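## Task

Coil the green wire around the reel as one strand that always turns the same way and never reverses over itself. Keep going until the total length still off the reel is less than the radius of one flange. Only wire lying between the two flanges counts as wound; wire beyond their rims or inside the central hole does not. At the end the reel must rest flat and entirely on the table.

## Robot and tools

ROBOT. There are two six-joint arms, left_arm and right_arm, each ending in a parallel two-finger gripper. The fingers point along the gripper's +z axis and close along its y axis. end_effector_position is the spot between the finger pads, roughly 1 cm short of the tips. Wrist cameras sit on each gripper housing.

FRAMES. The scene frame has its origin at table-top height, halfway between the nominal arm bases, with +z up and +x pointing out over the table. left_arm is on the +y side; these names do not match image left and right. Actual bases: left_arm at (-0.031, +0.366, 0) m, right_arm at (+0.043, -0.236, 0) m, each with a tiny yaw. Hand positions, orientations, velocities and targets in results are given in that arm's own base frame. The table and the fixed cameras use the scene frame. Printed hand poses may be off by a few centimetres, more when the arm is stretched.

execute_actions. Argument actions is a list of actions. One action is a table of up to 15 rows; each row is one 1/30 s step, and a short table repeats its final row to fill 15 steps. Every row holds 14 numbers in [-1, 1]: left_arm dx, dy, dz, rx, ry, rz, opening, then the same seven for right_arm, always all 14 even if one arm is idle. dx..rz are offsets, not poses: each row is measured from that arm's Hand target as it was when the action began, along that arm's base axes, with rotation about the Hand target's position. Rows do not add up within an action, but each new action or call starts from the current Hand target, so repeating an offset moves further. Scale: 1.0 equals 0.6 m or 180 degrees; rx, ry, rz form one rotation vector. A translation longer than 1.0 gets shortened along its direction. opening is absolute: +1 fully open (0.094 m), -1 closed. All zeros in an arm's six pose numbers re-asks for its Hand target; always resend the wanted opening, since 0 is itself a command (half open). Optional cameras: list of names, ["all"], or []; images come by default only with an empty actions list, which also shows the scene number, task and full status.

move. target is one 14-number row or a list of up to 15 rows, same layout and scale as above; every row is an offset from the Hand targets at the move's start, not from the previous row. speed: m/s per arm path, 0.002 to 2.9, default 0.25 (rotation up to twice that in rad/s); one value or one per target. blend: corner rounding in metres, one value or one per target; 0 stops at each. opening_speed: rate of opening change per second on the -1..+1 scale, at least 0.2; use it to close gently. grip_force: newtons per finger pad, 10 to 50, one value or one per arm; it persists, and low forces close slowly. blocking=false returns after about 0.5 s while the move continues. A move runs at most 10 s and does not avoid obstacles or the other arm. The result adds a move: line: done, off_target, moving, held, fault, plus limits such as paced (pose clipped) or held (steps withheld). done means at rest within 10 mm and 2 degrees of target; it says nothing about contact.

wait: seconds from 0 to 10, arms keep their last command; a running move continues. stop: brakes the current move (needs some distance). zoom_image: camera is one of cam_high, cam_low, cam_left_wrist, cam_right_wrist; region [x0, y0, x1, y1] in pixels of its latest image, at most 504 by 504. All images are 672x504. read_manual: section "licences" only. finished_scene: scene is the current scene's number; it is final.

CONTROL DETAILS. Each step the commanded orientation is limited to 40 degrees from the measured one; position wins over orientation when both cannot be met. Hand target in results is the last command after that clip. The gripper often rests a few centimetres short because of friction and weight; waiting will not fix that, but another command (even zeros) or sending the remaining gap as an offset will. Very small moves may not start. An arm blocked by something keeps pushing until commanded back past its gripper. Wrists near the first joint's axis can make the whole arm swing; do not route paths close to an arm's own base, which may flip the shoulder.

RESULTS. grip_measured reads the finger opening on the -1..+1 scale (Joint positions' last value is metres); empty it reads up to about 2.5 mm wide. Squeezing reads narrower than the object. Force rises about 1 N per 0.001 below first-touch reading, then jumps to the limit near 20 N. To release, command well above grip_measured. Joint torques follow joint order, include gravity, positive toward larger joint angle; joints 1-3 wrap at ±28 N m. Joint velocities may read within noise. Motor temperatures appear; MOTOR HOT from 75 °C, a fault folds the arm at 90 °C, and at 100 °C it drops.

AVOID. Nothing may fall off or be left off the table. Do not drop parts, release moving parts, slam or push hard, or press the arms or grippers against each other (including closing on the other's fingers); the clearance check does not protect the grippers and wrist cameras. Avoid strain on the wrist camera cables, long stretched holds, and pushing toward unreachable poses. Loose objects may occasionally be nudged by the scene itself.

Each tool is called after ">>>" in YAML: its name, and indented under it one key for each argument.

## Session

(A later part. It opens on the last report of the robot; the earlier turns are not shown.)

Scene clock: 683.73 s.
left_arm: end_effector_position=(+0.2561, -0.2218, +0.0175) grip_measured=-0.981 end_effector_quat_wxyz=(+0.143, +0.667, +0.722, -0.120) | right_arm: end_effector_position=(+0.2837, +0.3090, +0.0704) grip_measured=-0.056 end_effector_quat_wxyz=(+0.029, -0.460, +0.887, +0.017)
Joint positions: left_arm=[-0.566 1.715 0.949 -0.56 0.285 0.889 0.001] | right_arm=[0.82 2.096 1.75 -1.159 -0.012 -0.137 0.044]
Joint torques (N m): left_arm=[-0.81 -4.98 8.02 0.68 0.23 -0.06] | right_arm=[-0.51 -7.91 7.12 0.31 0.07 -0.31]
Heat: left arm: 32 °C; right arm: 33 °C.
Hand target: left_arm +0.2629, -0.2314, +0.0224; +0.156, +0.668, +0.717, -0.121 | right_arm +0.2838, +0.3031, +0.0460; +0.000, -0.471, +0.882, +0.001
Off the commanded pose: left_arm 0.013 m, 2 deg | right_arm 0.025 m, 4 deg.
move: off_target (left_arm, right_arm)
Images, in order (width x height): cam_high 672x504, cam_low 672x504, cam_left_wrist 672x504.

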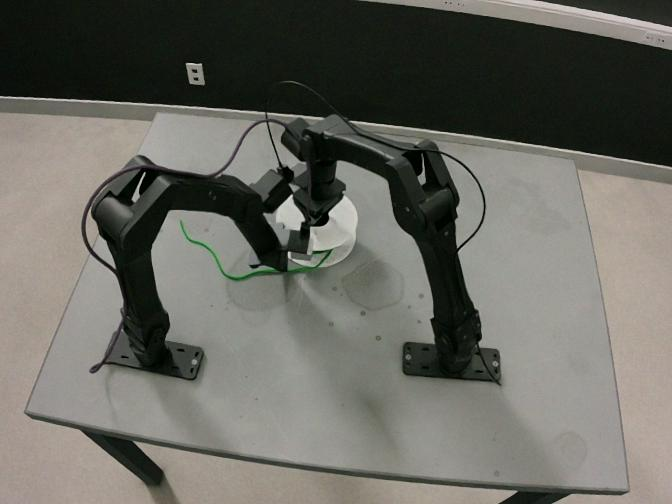

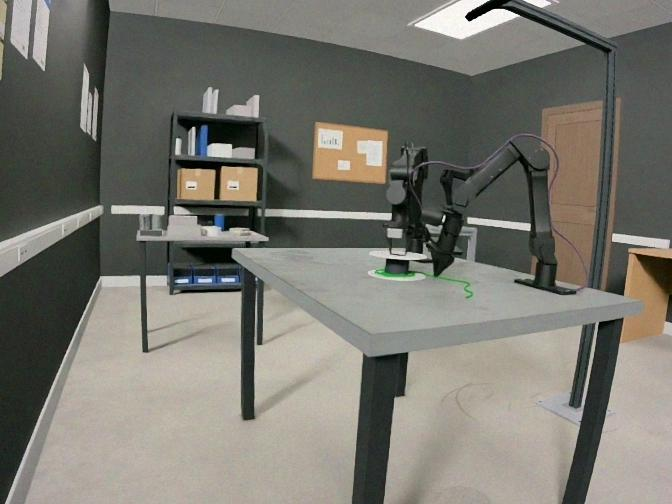

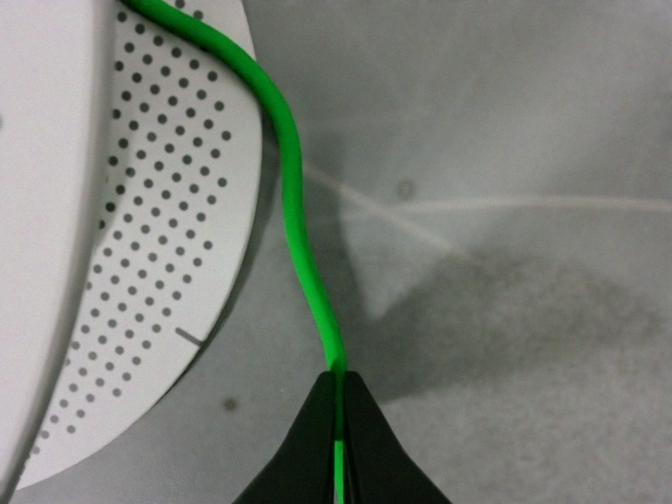

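>>> move:
  target:
    - [0.0,0.0,-0.012,0,0,0,-0.4,0,0,0,0,0,0,-0.05]
    - [-0.0,0.03,0.05,0,0,0,-0.4,0,0,0.015,0,0,0,-0.8]
    - [-0.005,0.12,0.08,0,0,0,-0.4,0.0,0.0,0.015,0,0,-0.31,-0.8]
    - [-0.005,0.12,0.08,0,0,0,-0.4,0.0,0.0,0.015,0,0,-0.62,-0.8]
    - [-0.005,0.12,0.08,0,0,0,-0.4,0.0,0.0,0.0,0,0,-0.62,-0.8]
  speed: [0.1,0.2,0.5,0.5,0.2]
  cameras: ["cam_left_wrist","cam_right_wrist","cam_high"]

>>> zoom_image:
  camera: "cam_high"
  region: [160, 160, 380, 300]

Scene clock: 691.57 s.
left_arm: end_effector_position=(+0.2623, -0.1591, +0.0632) grip_measured=-0.402 end_effector_quat_wxyz=(+0.145, +0.668, +0.721, -0.116) | right_arm: end_effector_position=(+0.2840, +0.3093, +0.0595) grip_measured=-0.798 end_effector_quat_wxyz=(-0.001, +0.460, +0.888, +0.018)
Joint positions: left_arm=[-0.36 1.563 0.99 -0.808 0.325 1.103 0.028] | right_arm=[0.82 2.135 1.769 -1.17 -0.012 1.776 0.009]
Joint torques (N m): left_arm=[0.61 -6.8 5.48 0.36 0.41 0.08] | right_arm=[-0.54 -11.07 5.82 0.32 0.11 0.11]
Heat: left arm: 32 °C; right arm: 33 °C.
Hand target: left_arm +0.2598, -0.1594, +0.0703; +0.155, +0.668, +0.717, -0.121 | right_arm +0.2838, +0.3031, +0.0461; +0.001, +0.465, +0.885, +0.000
Off the commanded pose: left_arm 0.008 m, 1 deg | right_arm 0.015 m, 2 deg.
move: off_target (right_arm); target 2's new opening was sent with right_arm's hand 0.017 m and 3 deg from that target
Images, in order (width x height): cam_high 672x504, cam_left_wrist 672x504, cam_right_wrist 672x504.

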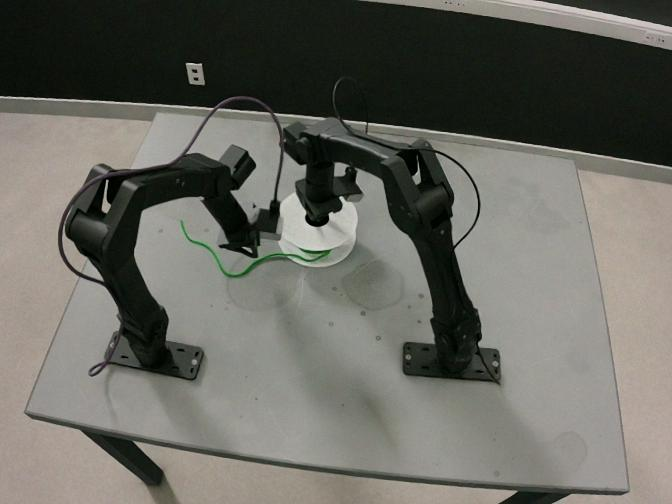

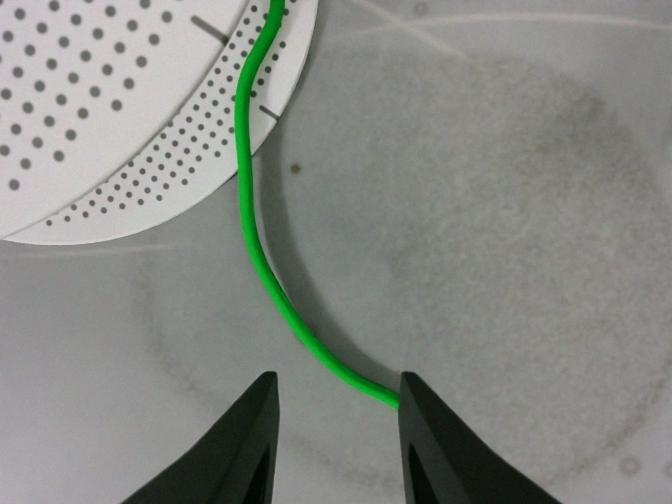

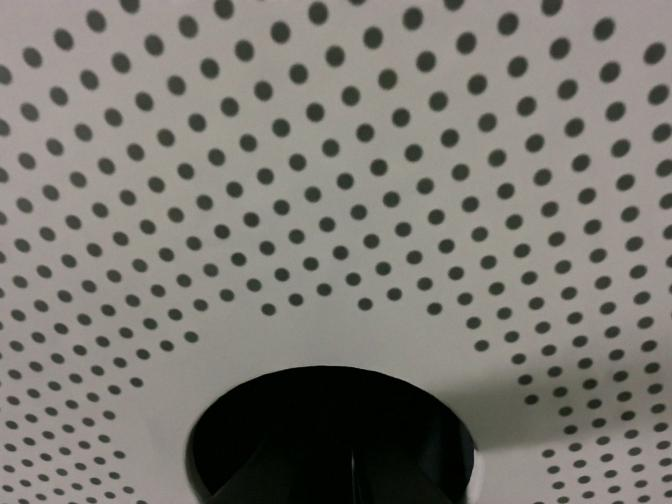

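Scaled by 2.291 from the camera's 672x504 image, which has a finer 960x720 frame.

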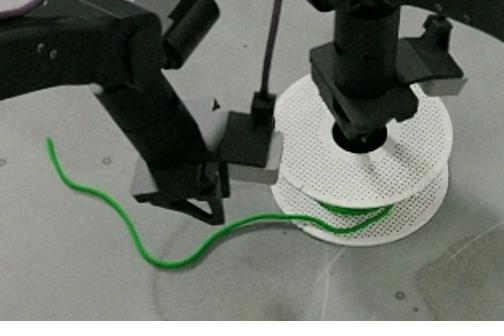

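>>> move:
  target:
    - [0.0295,-0.015,-0.05,0,0,0.14,-0.4,0,0,0.0,0,0,0,-0.8]
    - [0.0295,-0.015,-0.1,0,0,0.14,-0.4,0,0,0.0,0,0,0,-0.8]
    - [0.0295,-0.015,-0.1,0,0,0.14,-1,0,0,0.0,0,0,0,-0.05]
  speed: [0.2,0.1,0.1]
  cameras: ["cam_left_wrist"]

Scene clock: 696.93 s.
left_arm: end_effector_position=(+0.2801, -0.1668, +0.0158) grip_measured=-0.966 end_effector_quat_wxyz=(+0.183, +0.495, +0.845, -0.084) | right_arm: end_effector_position=(+0.2840, +0.3093, +0.0672) grip_measured=-0.070 end_effector_quat_wxyz=(+0.001, +0.460, +0.888, +0.024)
Joint positions: left_arm=[-0.43 1.592 0.787 -0.412 0.2 0.593 0.002] | right_arm=[0.82 2.118 1.772 -1.178 -0.012 1.777 0.044]
Joint torques (N m): left_arm=[-0.7 -3.9 4.77 0.88 0.09 -0.06] | right_arm=[-0.46 -9.66 5.33 0.46 0.1 0.09]
Heat: left arm: 32 °C; right arm: 33 °C.
Hand target: left_arm +0.2776, -0.1684, +0.0104; +0.178, +0.496, +0.846, -0.084 | right_arm +0.2838, +0.3031, +0.0461; +0.001, +0.465, +0.885, +0.000
Off the commanded pose: left_arm 0.006 m, 1 deg | right_arm 0.022 m, 3 deg.
move: off_target (right_arm); target 3's new opening was sent with right_arm's hand 0.015 m and 2 deg from that target
Images, in order (width x height): cam_left_wrist 672x504.

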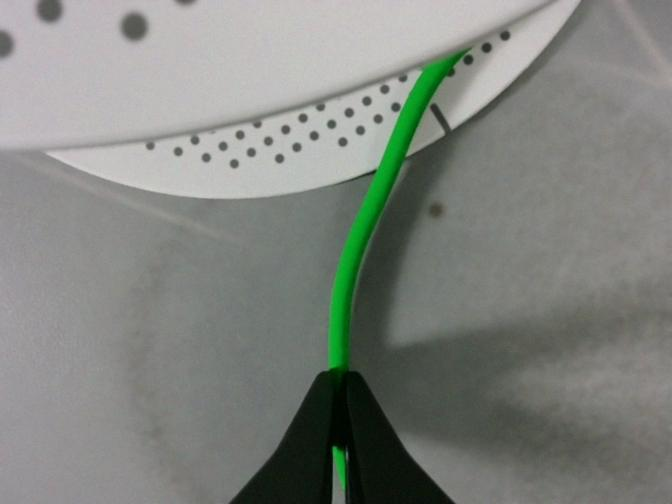

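>>> move:
  target:
    - [-0.015,-0.03,0.02,0,0,0,-1,-0.01,-0.006,0,0,0,0.2,-0.05]
    - [-0.025,-0.065,0.02,0,0,-0.05,-1,-0.01,-0.006,0,0,0,0.4,-0.05]
    - [-0.03,-0.08,0.02,0,0,-0.05,-1,-0.01,-0.006,0,0,0,0.61,-0.05]
  speed: [0.15,0.15,0.15]
  cameras: ["cam_left_wrist","cam_high","cam_low"]

>>> zoom_image:
  camera: "cam_high"
  region: [160, 160, 380, 300]

>>> zoom_image:
  camera: "cam_low"
  region: [350, 230, 470, 310]

Scene clock: 707.03 s.
left_arm: end_effector_position=(+0.2555, -0.2092, +0.0178) grip_measured=-0.966 end_effector_quat_wxyz=(+0.165, +0.559, +0.807, -0.095) | right_arm: end_effector_position=(+0.2841, +0.3104, +0.0689) grip_measured=-0.061 end_effector_quat_wxyz=(+0.029, -0.444, +0.896, +0.019)
Joint positions: left_arm=[-0.583 1.617 0.831 -0.452 0.196 0.597 0.002] | right_arm=[0.82 2.101 1.751 -1.154 -0.016 -0.099 0.044]
Joint torques (N m): left_arm=[-0.77 -4.36 8.09 0.68 0.14 -0.05] | right_arm=[-0.09 -10.32 3.92 0.37 0.12 -0.36]
Heat: left arm: 32 °C; right arm: 33 °C.
Hand target: left_arm +0.2596, -0.2164, +0.0224; +0.171, +0.561, +0.804, -0.098 | right_arm +0.2777, +0.2995, +0.0461; +0.000, -0.457, +0.890, +0.001
Off the commanded pose: left_arm 0.009 m, 1 deg | right_arm 0.026 m, 4 deg.
move: off_target (right_arm)
Images, in order (width x height): cam_high 672x504, cam_low 672x504, cam_left_wrist 672x504.

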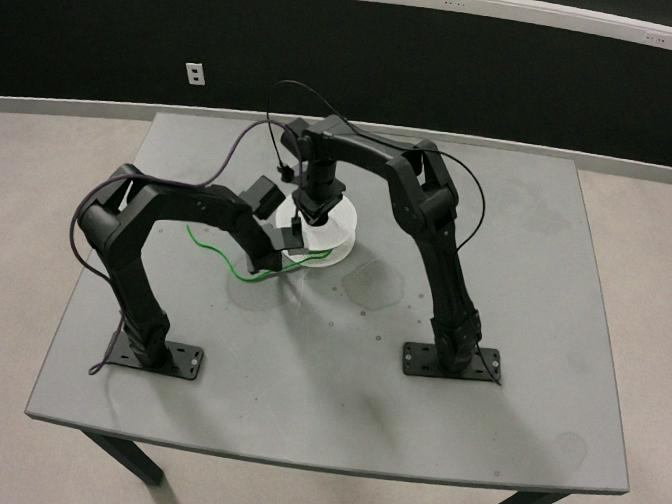

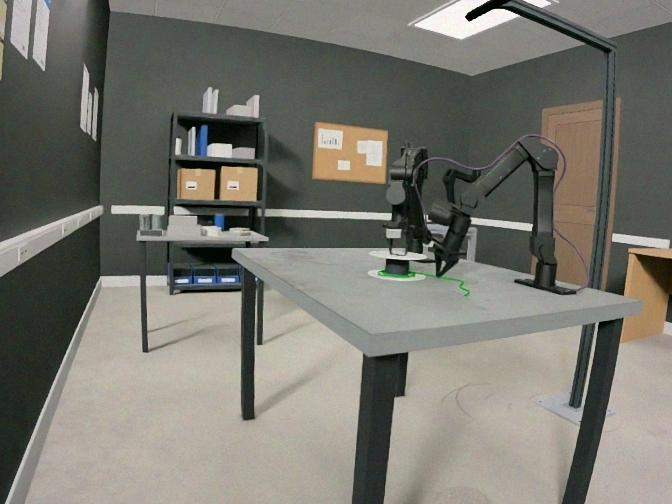

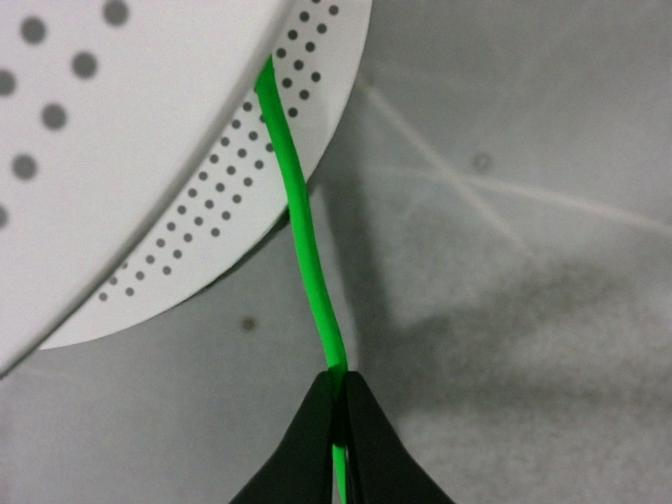

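Scaled by 2.291 from the camera's 672x504 image, which has a finer 960x720 frame.

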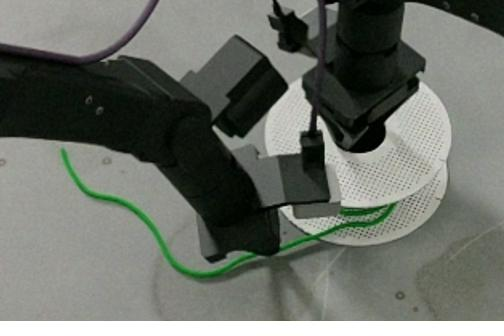

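Scaled by 4.200 from the camera's 672x504 image, which has a finer 960x720 frame.

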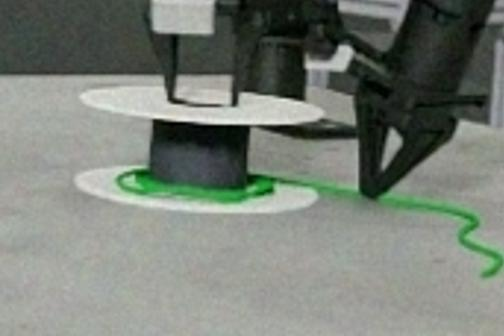

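>>> move:
  target:
    - [0.0,0.0,-0.012,0,0,0,-0.4,0,0,0,0,0,0,-0.05]
    - [-0.0,0.03,0.05,0,0,0,-0.4,0,0,0.015,0,0,0,-0.8]
    - [-0.005,0.09,0.08,0,0,0,-0.4,0.0,0.0,0.015,0,0,-0.31,-0.8]
    - [-0.005,0.09,0.08,0,0,0,-0.4,0.008,0.012,0.015,0,0,-0.62,-0.8]
    - [-0.005,0.09,0.08,0,0,0,-0.4,0.008,0.012,0.0,0,0,-0.62,-0.8]
  speed: [0.1,0.2,0.5,0.5,0.2]
  cameras: ["cam_left_wrist","cam_right_wrist","cam_high"]

>>> zoom_image:
  camera: "cam_high"
  region: [160, 160, 380, 300]

Scene clock: 715.20 s.
left_arm: end_effector_position=(+0.2522, -0.1599, +0.0579) grip_measured=-0.402 end_effector_quat_wxyz=(+0.152, +0.560, +0.809, -0.095) | right_arm: end_effector_position=(+0.2819, +0.3076, +0.0547) grip_measured=-0.798 end_effector_quat_wxyz=(-0.005, +0.477, +0.879, +0.010)
Joint positions: left_arm=[-0.425 1.468 0.876 -0.706 0.24 0.752 0.028] | right_arm=[0.82 2.144 1.764 -1.173 -0.014 1.815 0.009]
Joint torques (N m): left_arm=[0.65 -6.04 7.51 0.52 0.32 0.09] | right_arm=[0.28 -11.17 7.17 0.27 0.11 0.09]
Heat: left arm: 32 °C; right arm: 34 °C.
Hand target: left_arm +0.2566, -0.1624, +0.0704; +0.171, +0.561, +0.804, -0.098 | right_arm +0.2825, +0.3067, +0.0460; +0.000, +0.479, +0.878, +0.000
Off the commanded pose: left_arm 0.013 m, 2 deg | right_arm 0.009 m, 1 deg.
move: off_target (left_arm); target 2's new opening was sent with right_arm's hand 0.019 m and 4 deg from that target
Images, in order (width x height): cam_high 672x504, cam_left_wrist 672x504, cam_right_wrist 672x504.

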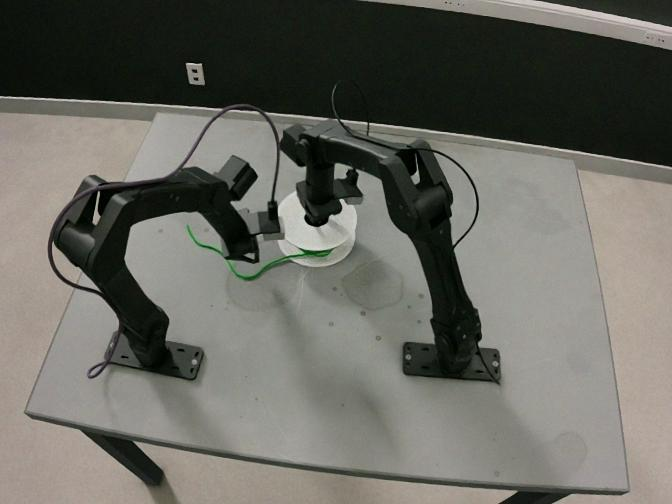

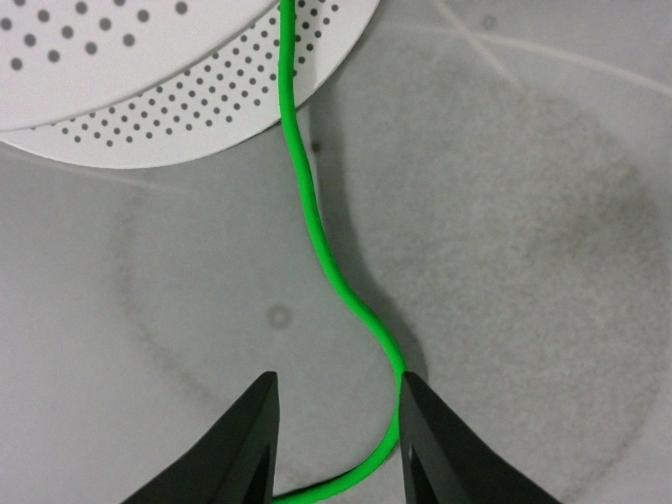

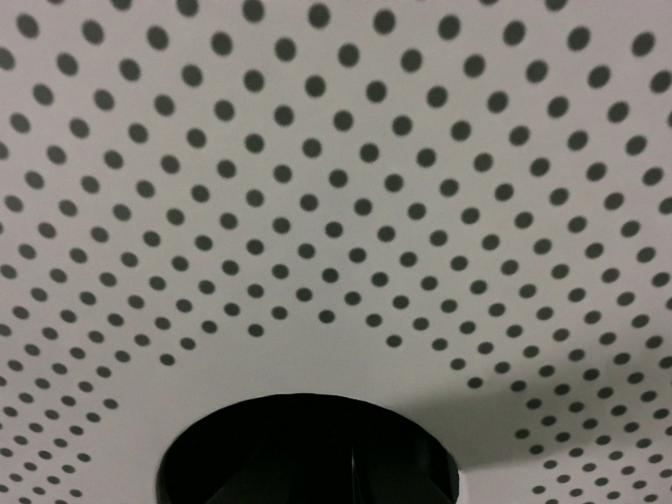

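Scaled by 2.291 from the camera's 672x504 image, which has a finer 960x720 frame.

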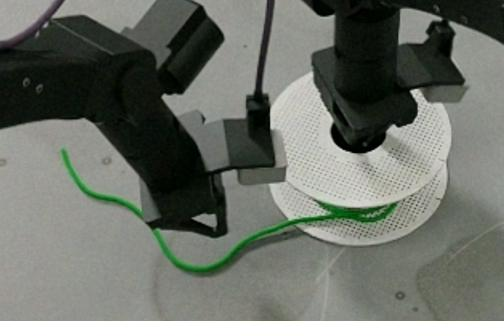

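>>> move:
  target:
    - [-0.021,-0.021,-0.05,0,0,0.05,-0.4,0.0084,0.0054,0.0,0,0,0,-0.8]
    - [-0.021,-0.021,-0.1,0,0,0.05,-0.4,0.0084,0.0054,0.0,0,0,0,-0.8]
    - [-0.021,-0.021,-0.1,0,0,0.05,-1,0.0084,0.0054,0.0,0,0,0,-0.05]
  speed: [0.2,0.1,0.1]
  cameras: ["cam_left_wrist"]

Scene clock: 721.13 s.
left_arm: end_effector_position=(+0.2467, -0.1737, +0.0156) grip_measured=-0.976 end_effector_quat_wxyz=(+0.183, +0.494, +0.846, -0.084) | right_arm: end_effector_position=(+0.2873, +0.3132, +0.0697) grip_measured=-0.059 end_effector_quat_wxyz=(-0.001, +0.478, +0.878, +0.025)
Joint positions: left_arm=[-0.515 1.486 0.682 -0.398 0.17 0.511 0.001] | right_arm=[0.82 2.138 1.814 -1.199 -0.013 1.817 0.044]
Joint torques (N m): left_arm=[-0.76 -3.07 4.81 0.91 0.08 -0.06] | right_arm=[-0.08 -9.02 5.97 0.49 0.12 0.03]
Heat: left arm: 32 °C; right arm: 35 °C.
Hand target: left_arm +0.2440, -0.1750, +0.0104; +0.178, +0.496, +0.846, -0.085 | right_arm +0.2875, +0.3099, +0.0461; +0.000, +0.479, +0.878, +0.000
Off the commanded pose: left_arm 0.006 m, 1 deg | right_arm 0.024 m, 3 deg.
move: off_target (right_arm)
Images, in order (width x height): cam_left_wrist 672x504.

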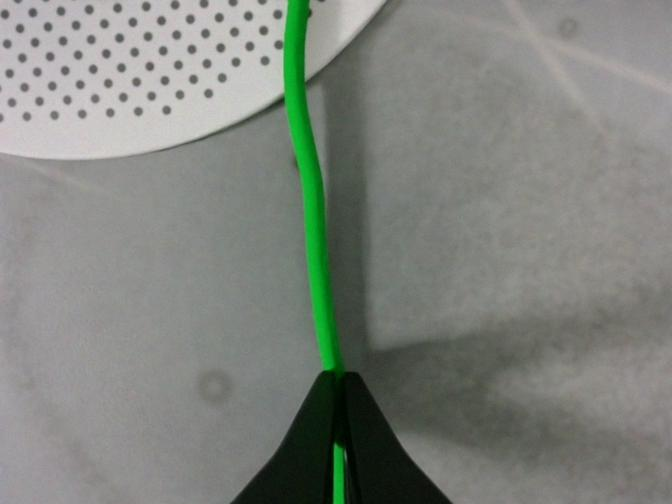

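>>> move:
  target:
    - [0.012,-0.035,0.02,0,0,0,-1,-0.008,-0.006,0,0,0,0.22,-0.05]
    - [0.03,-0.08,0.02,0,0,-0.05,-1,-0.01,-0.006,0,0,0,0.55,-0.05]
  speed: [0.15,0.15]
  cameras: ["cam_left_wrist","cam_high","cam_low"]

>>> zoom_image:
  camera: "cam_high"
  region: [160, 160, 380, 300]

>>> zoom_image:
  camera: "cam_low"
  region: [350, 230, 470, 310]

Scene clock: 730.13 s.
left_arm: end_effector_position=(+0.2472, -0.1837, +0.0166) grip_measured=-0.978 end_effector_quat_wxyz=(+0.120, +0.544, +0.828, -0.058) | right_arm: end_effector_position=(+0.2913, +0.3176, +0.0700) grip_measured=-0.058 end_effector_quat_wxyz=(+0.031, -0.341, +0.939, +0.024)
Joint positions: left_arm=[-0.574 1.601 0.848 -0.576 0.116 0.573 0.001] | right_arm=[0.82 2.132 1.803 -1.165 -0.013 0.124 0.044]
Joint torques (N m): left_arm=[-2.51 -3.04 8.27 1.61 0.99 0.09] | right_arm=[0.35 -10.59 3.79 0.32 0.09 -0.32]
Heat: left arm: 32 °C; right arm: 35 °C.
Hand target: left_arm +0.2621, -0.2230, +0.0225; +0.171, +0.561, +0.804, -0.098 | right_arm +0.2815, +0.3063, +0.0460; +0.000, -0.356, +0.934, +0.001
Off the commanded pose: left_arm 0.042 m, 8 deg | right_arm 0.028 m, 5 deg.
move: off_target (left_arm, right_arm)
Images, in order (width x height): cam_high 672x504, cam_low 672x504, cam_left_wrist 672x504.

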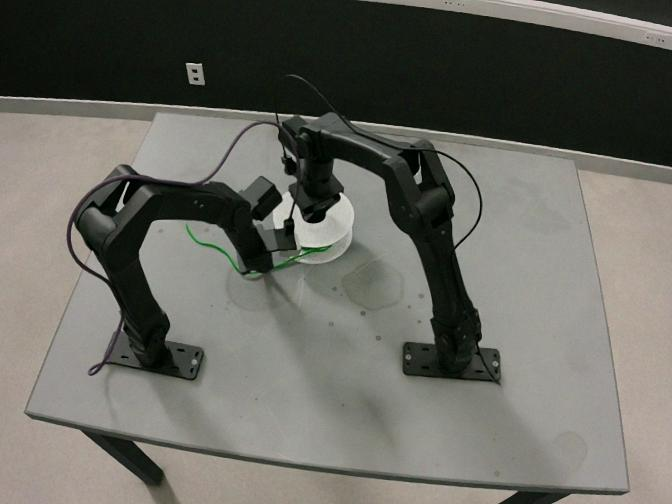

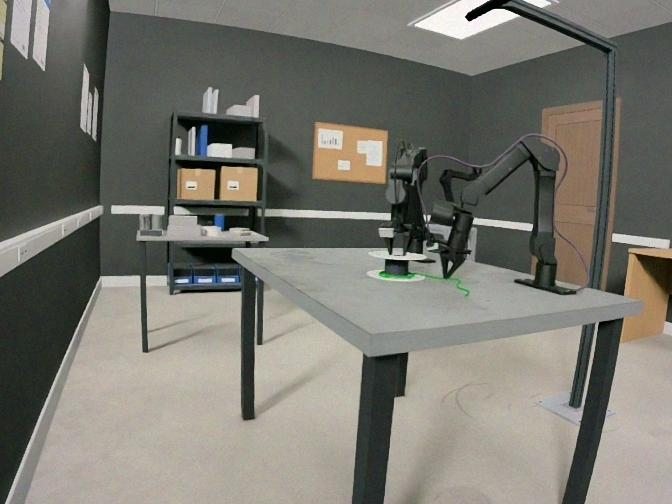

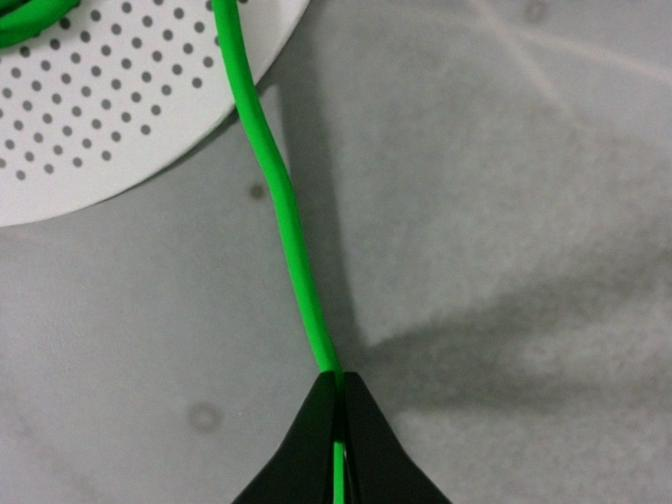

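Scaled by 2.291 from the camera's 672x504 image, which has a finer 960x720 frame.

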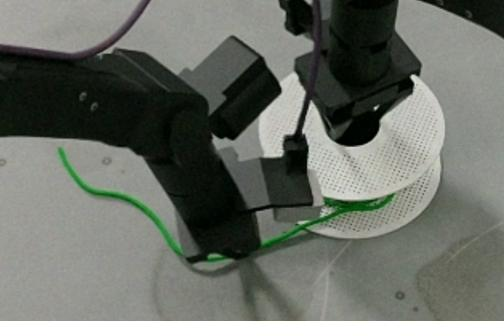

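Scaled by 4.200 from the camera's 672x504 image, which has a finer 960x720 frame.

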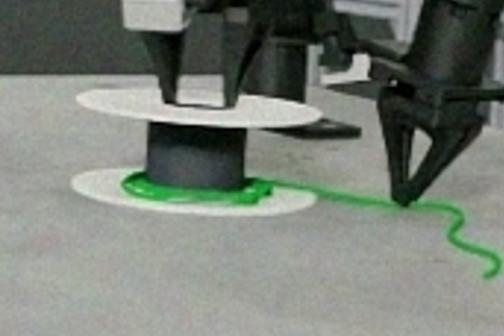

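>>> move:
  target: [-0.03,0.075,0.0,0,0,0,-1,0,0,0,0,0,0,-0.05]
  speed: 0.1
  cameras: ["cam_left_wrist"]

Scene clock: 732.77 s.
left_arm: end_effector_position=(+0.2418, -0.1768, +0.0165) grip_measured=-0.979 end_effector_quat_wxyz=(+0.156, +0.560, +0.809, -0.094) | right_arm: end_effector_position=(+0.2913, +0.3175, +0.0699) grip_measured=-0.058 end_effector_quat_wxyz=(+0.031, -0.341, +0.939, +0.024)
Joint positions: left_arm=[-0.505 1.529 0.746 -0.49 0.216 0.673 0.001] | right_arm=[0.82 2.132 1.803 -1.165 -0.013 0.124 0.044]
Joint torques (N m): left_arm=[0.73 -6.02 4.92 0.77 0.29 0.07] | right_arm=[0.21 -10.61 3.75 0.33 0.09 -0.33]
Motor temperatures (°C): left_arm=[27 31 32 26 24 24 27] | right_arm=[22 36 26 27 22 24 24]
Heat: left arm: 32 °C; right arm: 36 °C.
Hand target: left_arm +0.2440, -0.1780, +0.0224; +0.171, +0.561, +0.804, -0.098 | right_arm +0.2815, +0.3063, +0.0460; +0.000, -0.356, +0.934, +0.001
Off the commanded pose: left_arm 0.007 m, 2 deg | right_arm 0.028 m, 5 deg.
move: off_target (right_arm)
Images, in order (width x height): cam_left_wrist 672x504.

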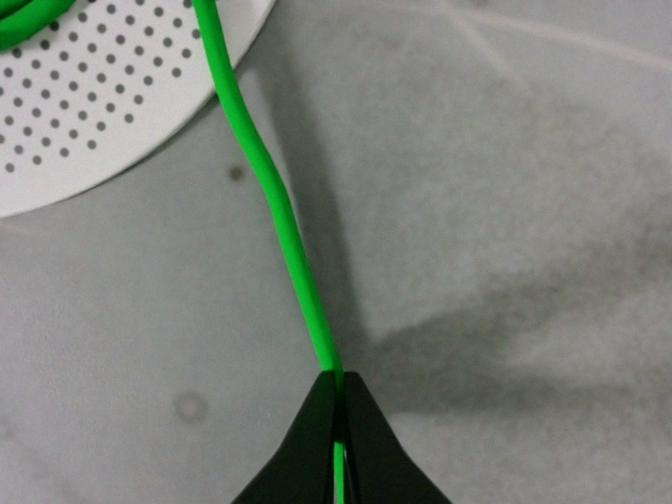

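>>> wait:
  seconds: 0.1
  cameras: ["cam_low","cam_high","cam_left_wrist"]

>>> zoom_image:
  camera: "cam_low"
  region: [360, 245, 440, 290]

>>> zoom_image:
  camera: "cam_high"
  region: [270, 190, 370, 280]

Scene clock: 734.37 s.
left_arm: end_effector_position=(+0.2418, -0.1768, +0.0165) grip_measured=-0.979 end_effector_quat_wxyz=(+0.156, +0.560, +0.808, -0.094) | right_arm: end_effector_position=(+0.2913, +0.3175, +0.0699) grip_measured=-0.058 end_effector_quat_wxyz=(+0.031, -0.341, +0.939, +0.024)
Joint positions: left_arm=[-0.505 1.529 0.746 -0.49 0.216 0.674 0.001] | right_arm=[0.82 2.132 1.803 -1.165 -0.013 0.124 0.044]
Joint torques (N m): left_arm=[0.72 -6.02 4.93 0.77 0.29 0.09] | right_arm=[0.29 -10.71 3.79 0.32 0.09 -0.33]
Heat: left arm: 32 °C; right arm: 36 °C.
Hand target: left_arm +0.2440, -0.1780, +0.0224; +0.171, +0.561, +0.804, -0.098 | right_arm +0.2815, +0.3063, +0.0460; +0.000, -0.356, +0.934, +0.001
Tool commands: left_gripper/opening=-1.0 right_gripper/opening=-0.05
Off the commanded pose: left_arm 0.007 m, 2 deg | right_arm 0.028 m, 5 deg.
wait: 0.10 s; at rest from the start
Images, in order (width x height): cam_high 672x504, cam_low 672x504, cam_left_wrist 672x504.

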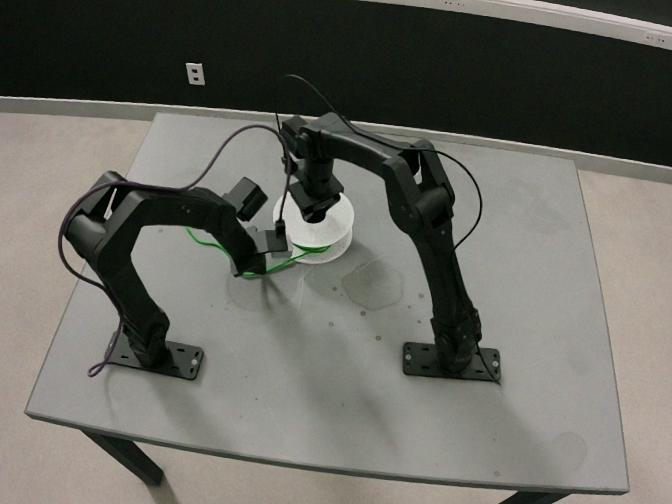

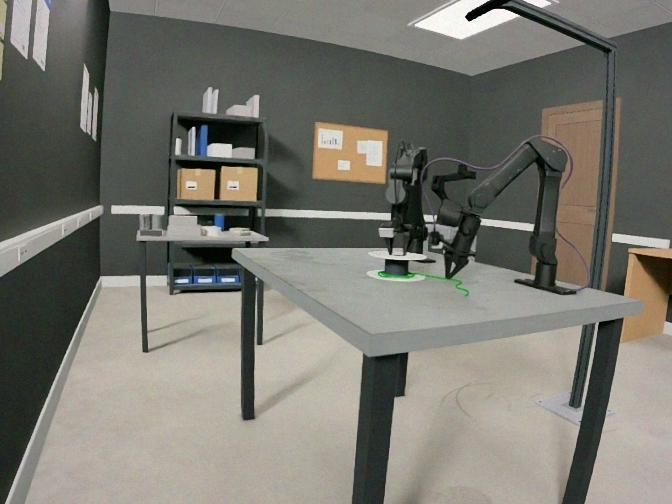

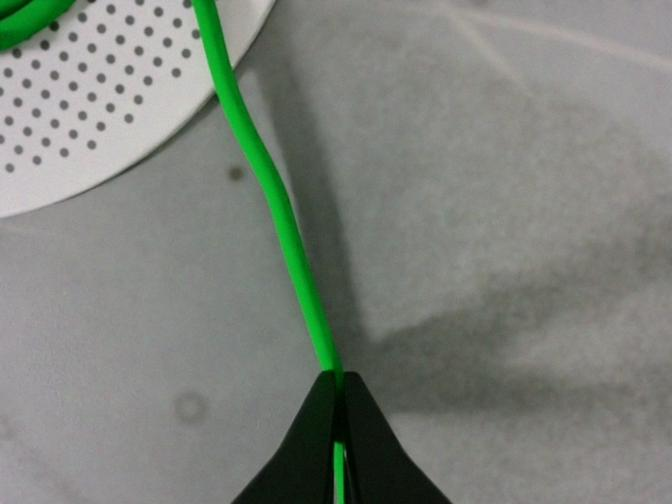

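Scaled by 6.300 from the camera's 672x504 image, which has a finer 960x720 frame.

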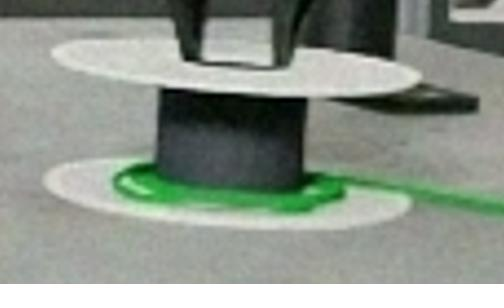

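Scaled by 5.040 from the camera's 672x504 image, which has a finer 960x720 frame.

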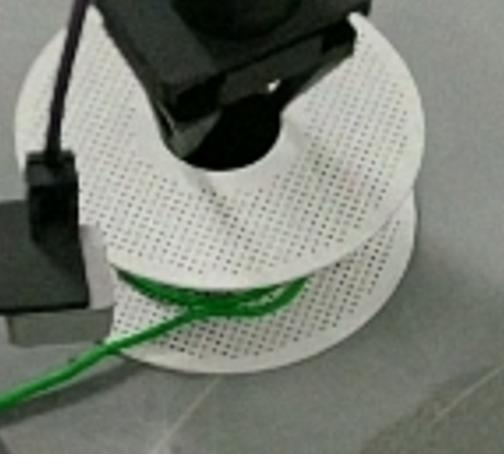

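>>> move:
  target: [-0.02,0.07,0.0,0,0,0,-1,0,0,0,0,0,0,-0.05]
  speed: 0.05
  cameras: ["cam_low","cam_high","cam_left_wrist"]

>>> zoom_image:
  camera: "cam_low"
  region: [360, 245, 440, 290]

>>> zoom_image:
  camera: "cam_high"
  region: [270, 190, 370, 280]

Scene clock: 738.13 s.
left_arm: end_effector_position=(+0.2343, -0.1365, +0.0184) grip_measured=-0.979 end_effector_quat_wxyz=(+0.166, +0.560, +0.807, -0.094) | right_arm: end_effector_position=(+0.2913, +0.3175, +0.0699) grip_measured=-0.058 end_effector_quat_wxyz=(+0.031, -0.341, +0.939, +0.024)
Joint positions: left_arm=[-0.359 1.422 0.656 -0.522 0.261 0.816 0.001] | right_arm=[0.82 2.132 1.803 -1.165 -0.013 0.124 0.044]
Joint torques (N m): left_arm=[0.7 -5.15 5.07 0.53 0.31 0.09] | right_arm=[0.24 -10.61 3.74 0.32 0.08 -0.32]
Heat: left arm: 32 °C; right arm: 36 °C.
Hand target: left_arm +0.2320, -0.1360, +0.0224; +0.171, +0.561, +0.804, -0.098 | right_arm +0.2815, +0.3063, +0.0460; +0.000, -0.356, +0.934, +0.001
Off the commanded pose: left_arm 0.005 m, 1 deg | right_arm 0.028 m, 5 deg.
move: off_target (right_arm)
Images, in order (width x height): cam_high 672x504, cam_low 672x504, cam_left_wrist 672x504.

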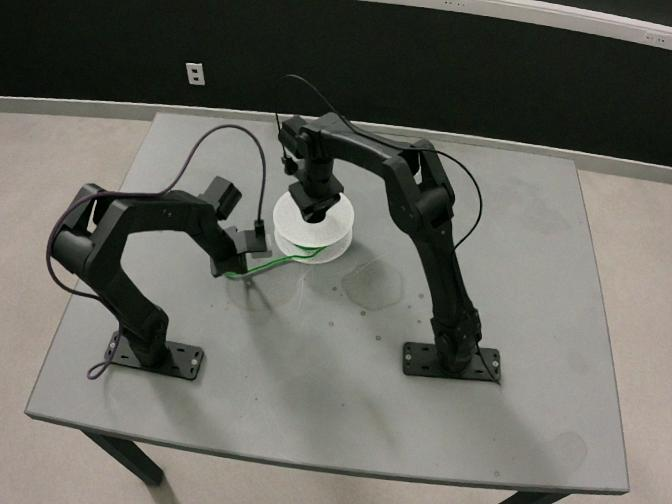

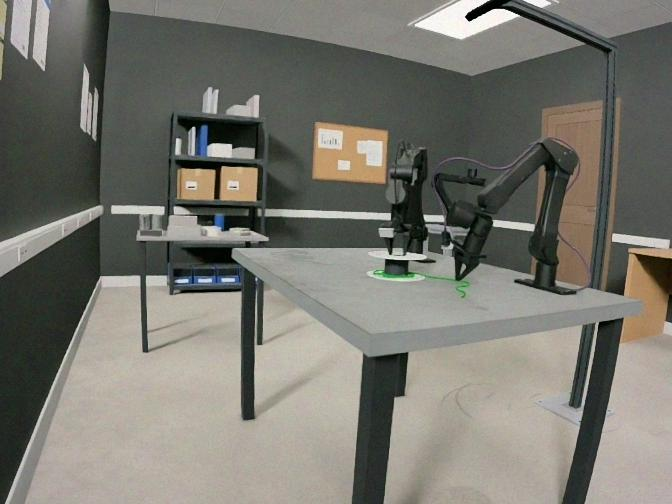

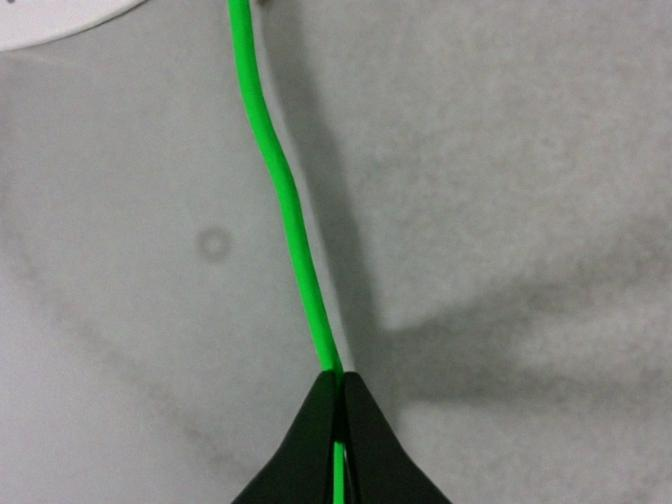

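Scaled by 6.300 from the camera's 672x504 image, which has a finer 960x720 frame.

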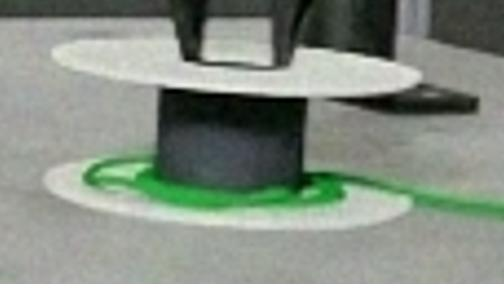

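Scaled by 5.040 from the camera's 672x504 image, which has a finer 960x720 frame.

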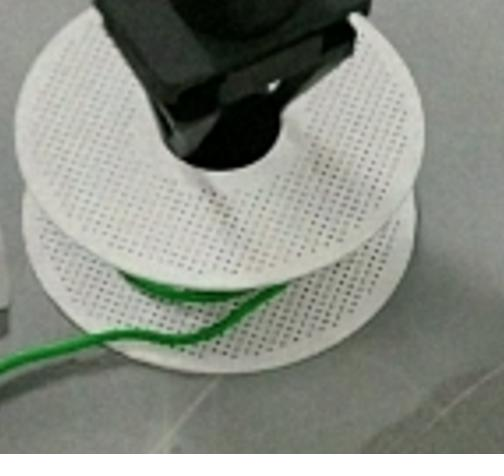

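>>> move:
  target: [0.03,-0.045,0.0,0,0,0,-1,-0.045,-0.05,0,0,0,0,-0.05]
  speed: 0.06
  cameras: ["cam_low","cam_high","cam_left_wrist"]

>>> zoom_image:
  camera: "cam_low"
  region: [360, 245, 440, 290]

>>> zoom_image:
  camera: "cam_high"
  region: [270, 190, 370, 280]

Scene clock: 742.20 s.
left_arm: end_effector_position=(+0.2326, -0.1432, +0.0159) grip_measured=-0.979 end_effector_quat_wxyz=(+0.134, +0.555, +0.816, -0.088) | right_arm: end_effector_position=(+0.2776, +0.3025, +0.0698) grip_measured=-0.057 end_effector_quat_wxyz=(+0.061, -0.351, +0.934, +0.037)
Joint positions: left_arm=[-0.41 1.476 0.712 -0.573 0.221 0.758 0.001] | right_arm=[0.82 1.986 1.577 -1.019 -0.012 0.103 0.044]
Joint torques (N m): left_arm=[-1.54 -2.55 8.02 1.23 0.5 -0.09] | right_arm=[0.21 -10.02 3.54 -0.24 0.09 -0.1]
Heat: left arm: 32 °C; right arm: 36 °C.
Hand target: left_arm +0.2500, -0.1631, +0.0224; +0.171, +0.561, +0.804, -0.098 | right_arm +0.2545, +0.2763, +0.0461; +0.000, -0.356, +0.934, +0.001
Off the commanded pose: left_arm 0.027 m, 5 deg | right_arm 0.042 m, 8 deg.
move: off_target (left_arm, right_arm)
Images, in order (width x height): cam_high 672x504, cam_low 672x504, cam_left_wrist 672x504.

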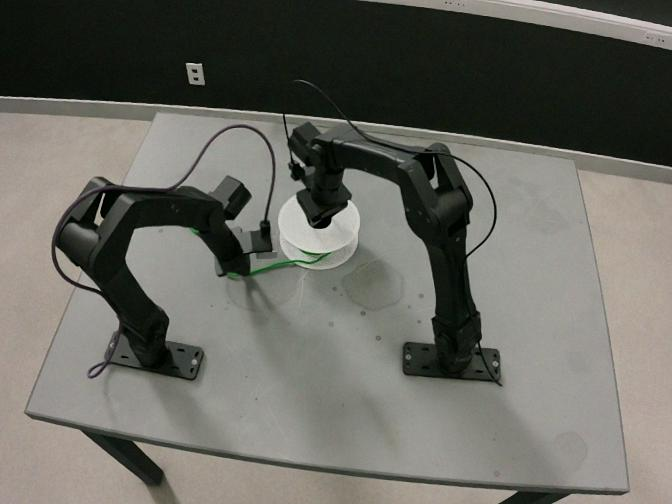

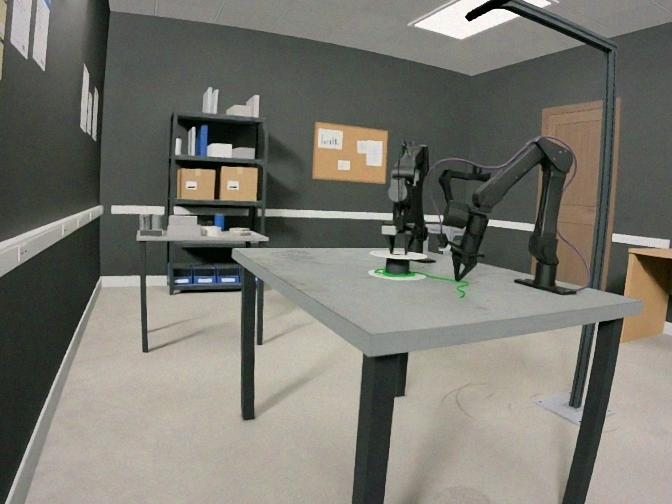

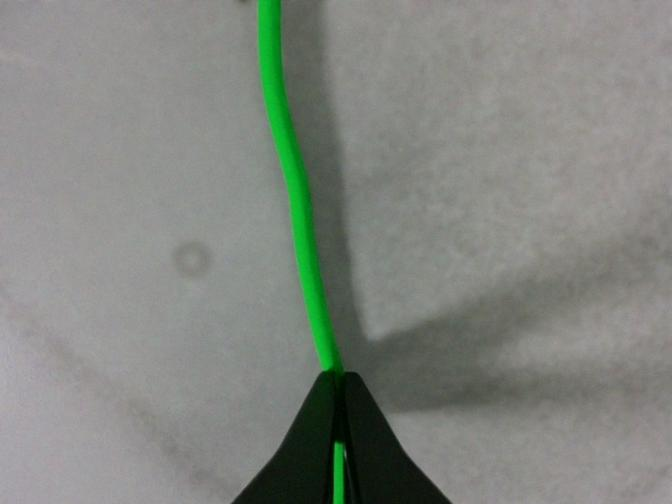

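Scaled by 6.300 from the camera's 672x504 image, which has a finer 960x720 frame.

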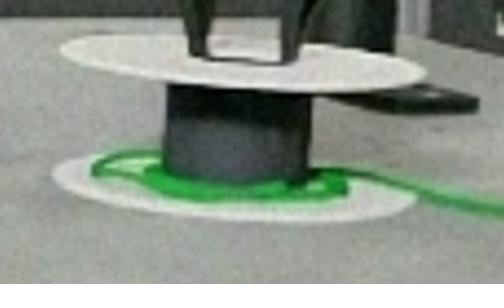

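Scaled by 5.040 from the camera's 672x504 image, which has a finer 960x720 frame.

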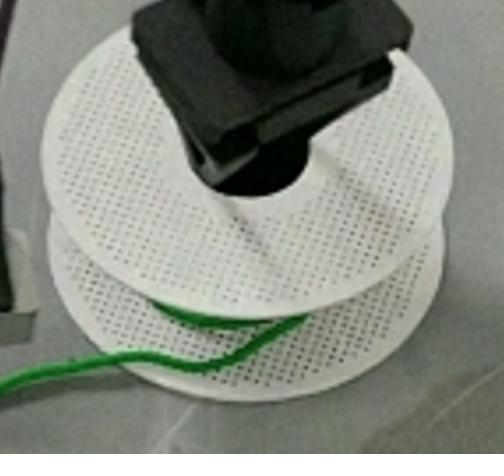

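>>> move:
  target:
    - [-0.01,0.015,0.015,0,0,0,-1,0.03,0.035,0.015,0,0,0,-0.8]
    - [-0.01,0.015,0.015,0,0,0,-1,0.03,0.035,0.015,0,0,-0.27,-0.8]
    - [-0.01,0.015,0.015,0,0,0,-1,0.03,0.035,0.015,0,0,-0.54,-0.8]
    - [-0.01,0.015,0.015,0,0,0,-1,0.03,0.035,0.0,0,0,-0.54,-0.8]
  speed: [0.1,0.5,0.5,0.2]
  cameras: ["cam_left_wrist","cam_right_wrist"]

Scene clock: 748.07 s.
left_arm: end_effector_position=(+0.2333, -0.1475, +0.0187) grip_measured=-0.979 end_effector_quat_wxyz=(+0.142, +0.558, +0.812, -0.096) | right_arm: end_effector_position=(+0.2727, +0.2972, +0.0540) grip_measured=-0.798 end_effector_quat_wxyz=(-0.004, +0.464, +0.886, +0.009)
Joint positions: left_arm=[-0.41 1.47 0.712 -0.565 0.242 0.764 0.001] | right_arm=[0.82 2.09 1.677 -1.142 -0.012 1.786 0.009]
Joint torques (N m): left_arm=[0.38 -5.5 7.34 0.72 0.33 0.08] | right_arm=[0.55 -10.77 7.15 0.34 0.1 0.09]
Heat: left arm: 32 °C; right arm: 36 °C.
Hand target: left_arm +0.2440, -0.1541, +0.0315; +0.171, +0.561, +0.804, -0.098 | right_arm +0.2725, +0.2973, +0.0460; +0.000, +0.465, +0.885, +0.000
Off the commanded pose: left_arm 0.018 m, 3 deg | right_arm 0.008 m, 1 deg.
move: off_target (left_arm)
Images, in order (width x height): cam_left_wrist 672x504, cam_right_wrist 672x504.

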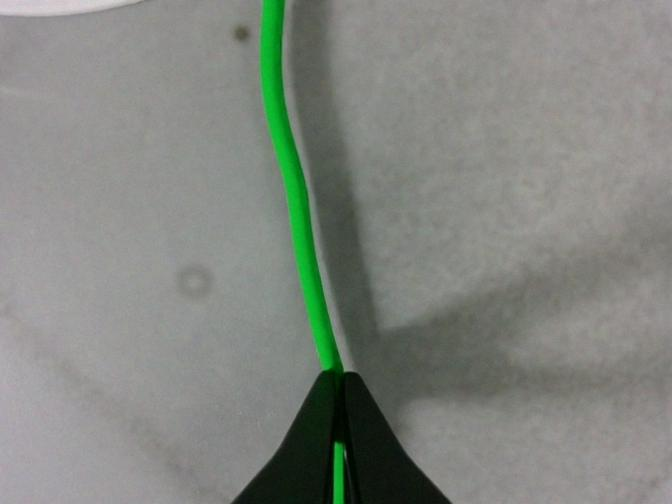

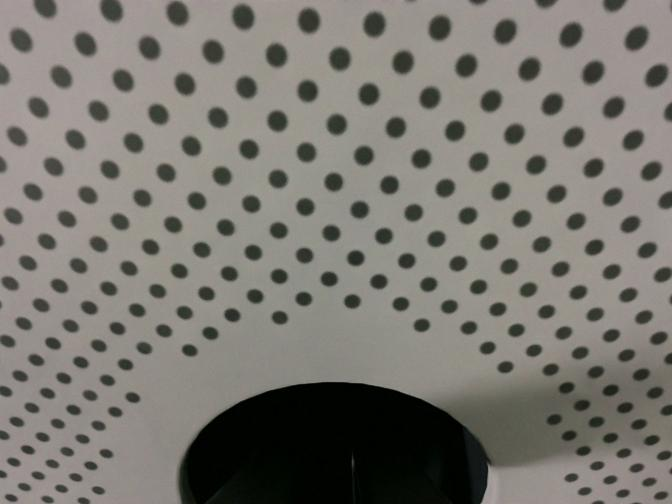

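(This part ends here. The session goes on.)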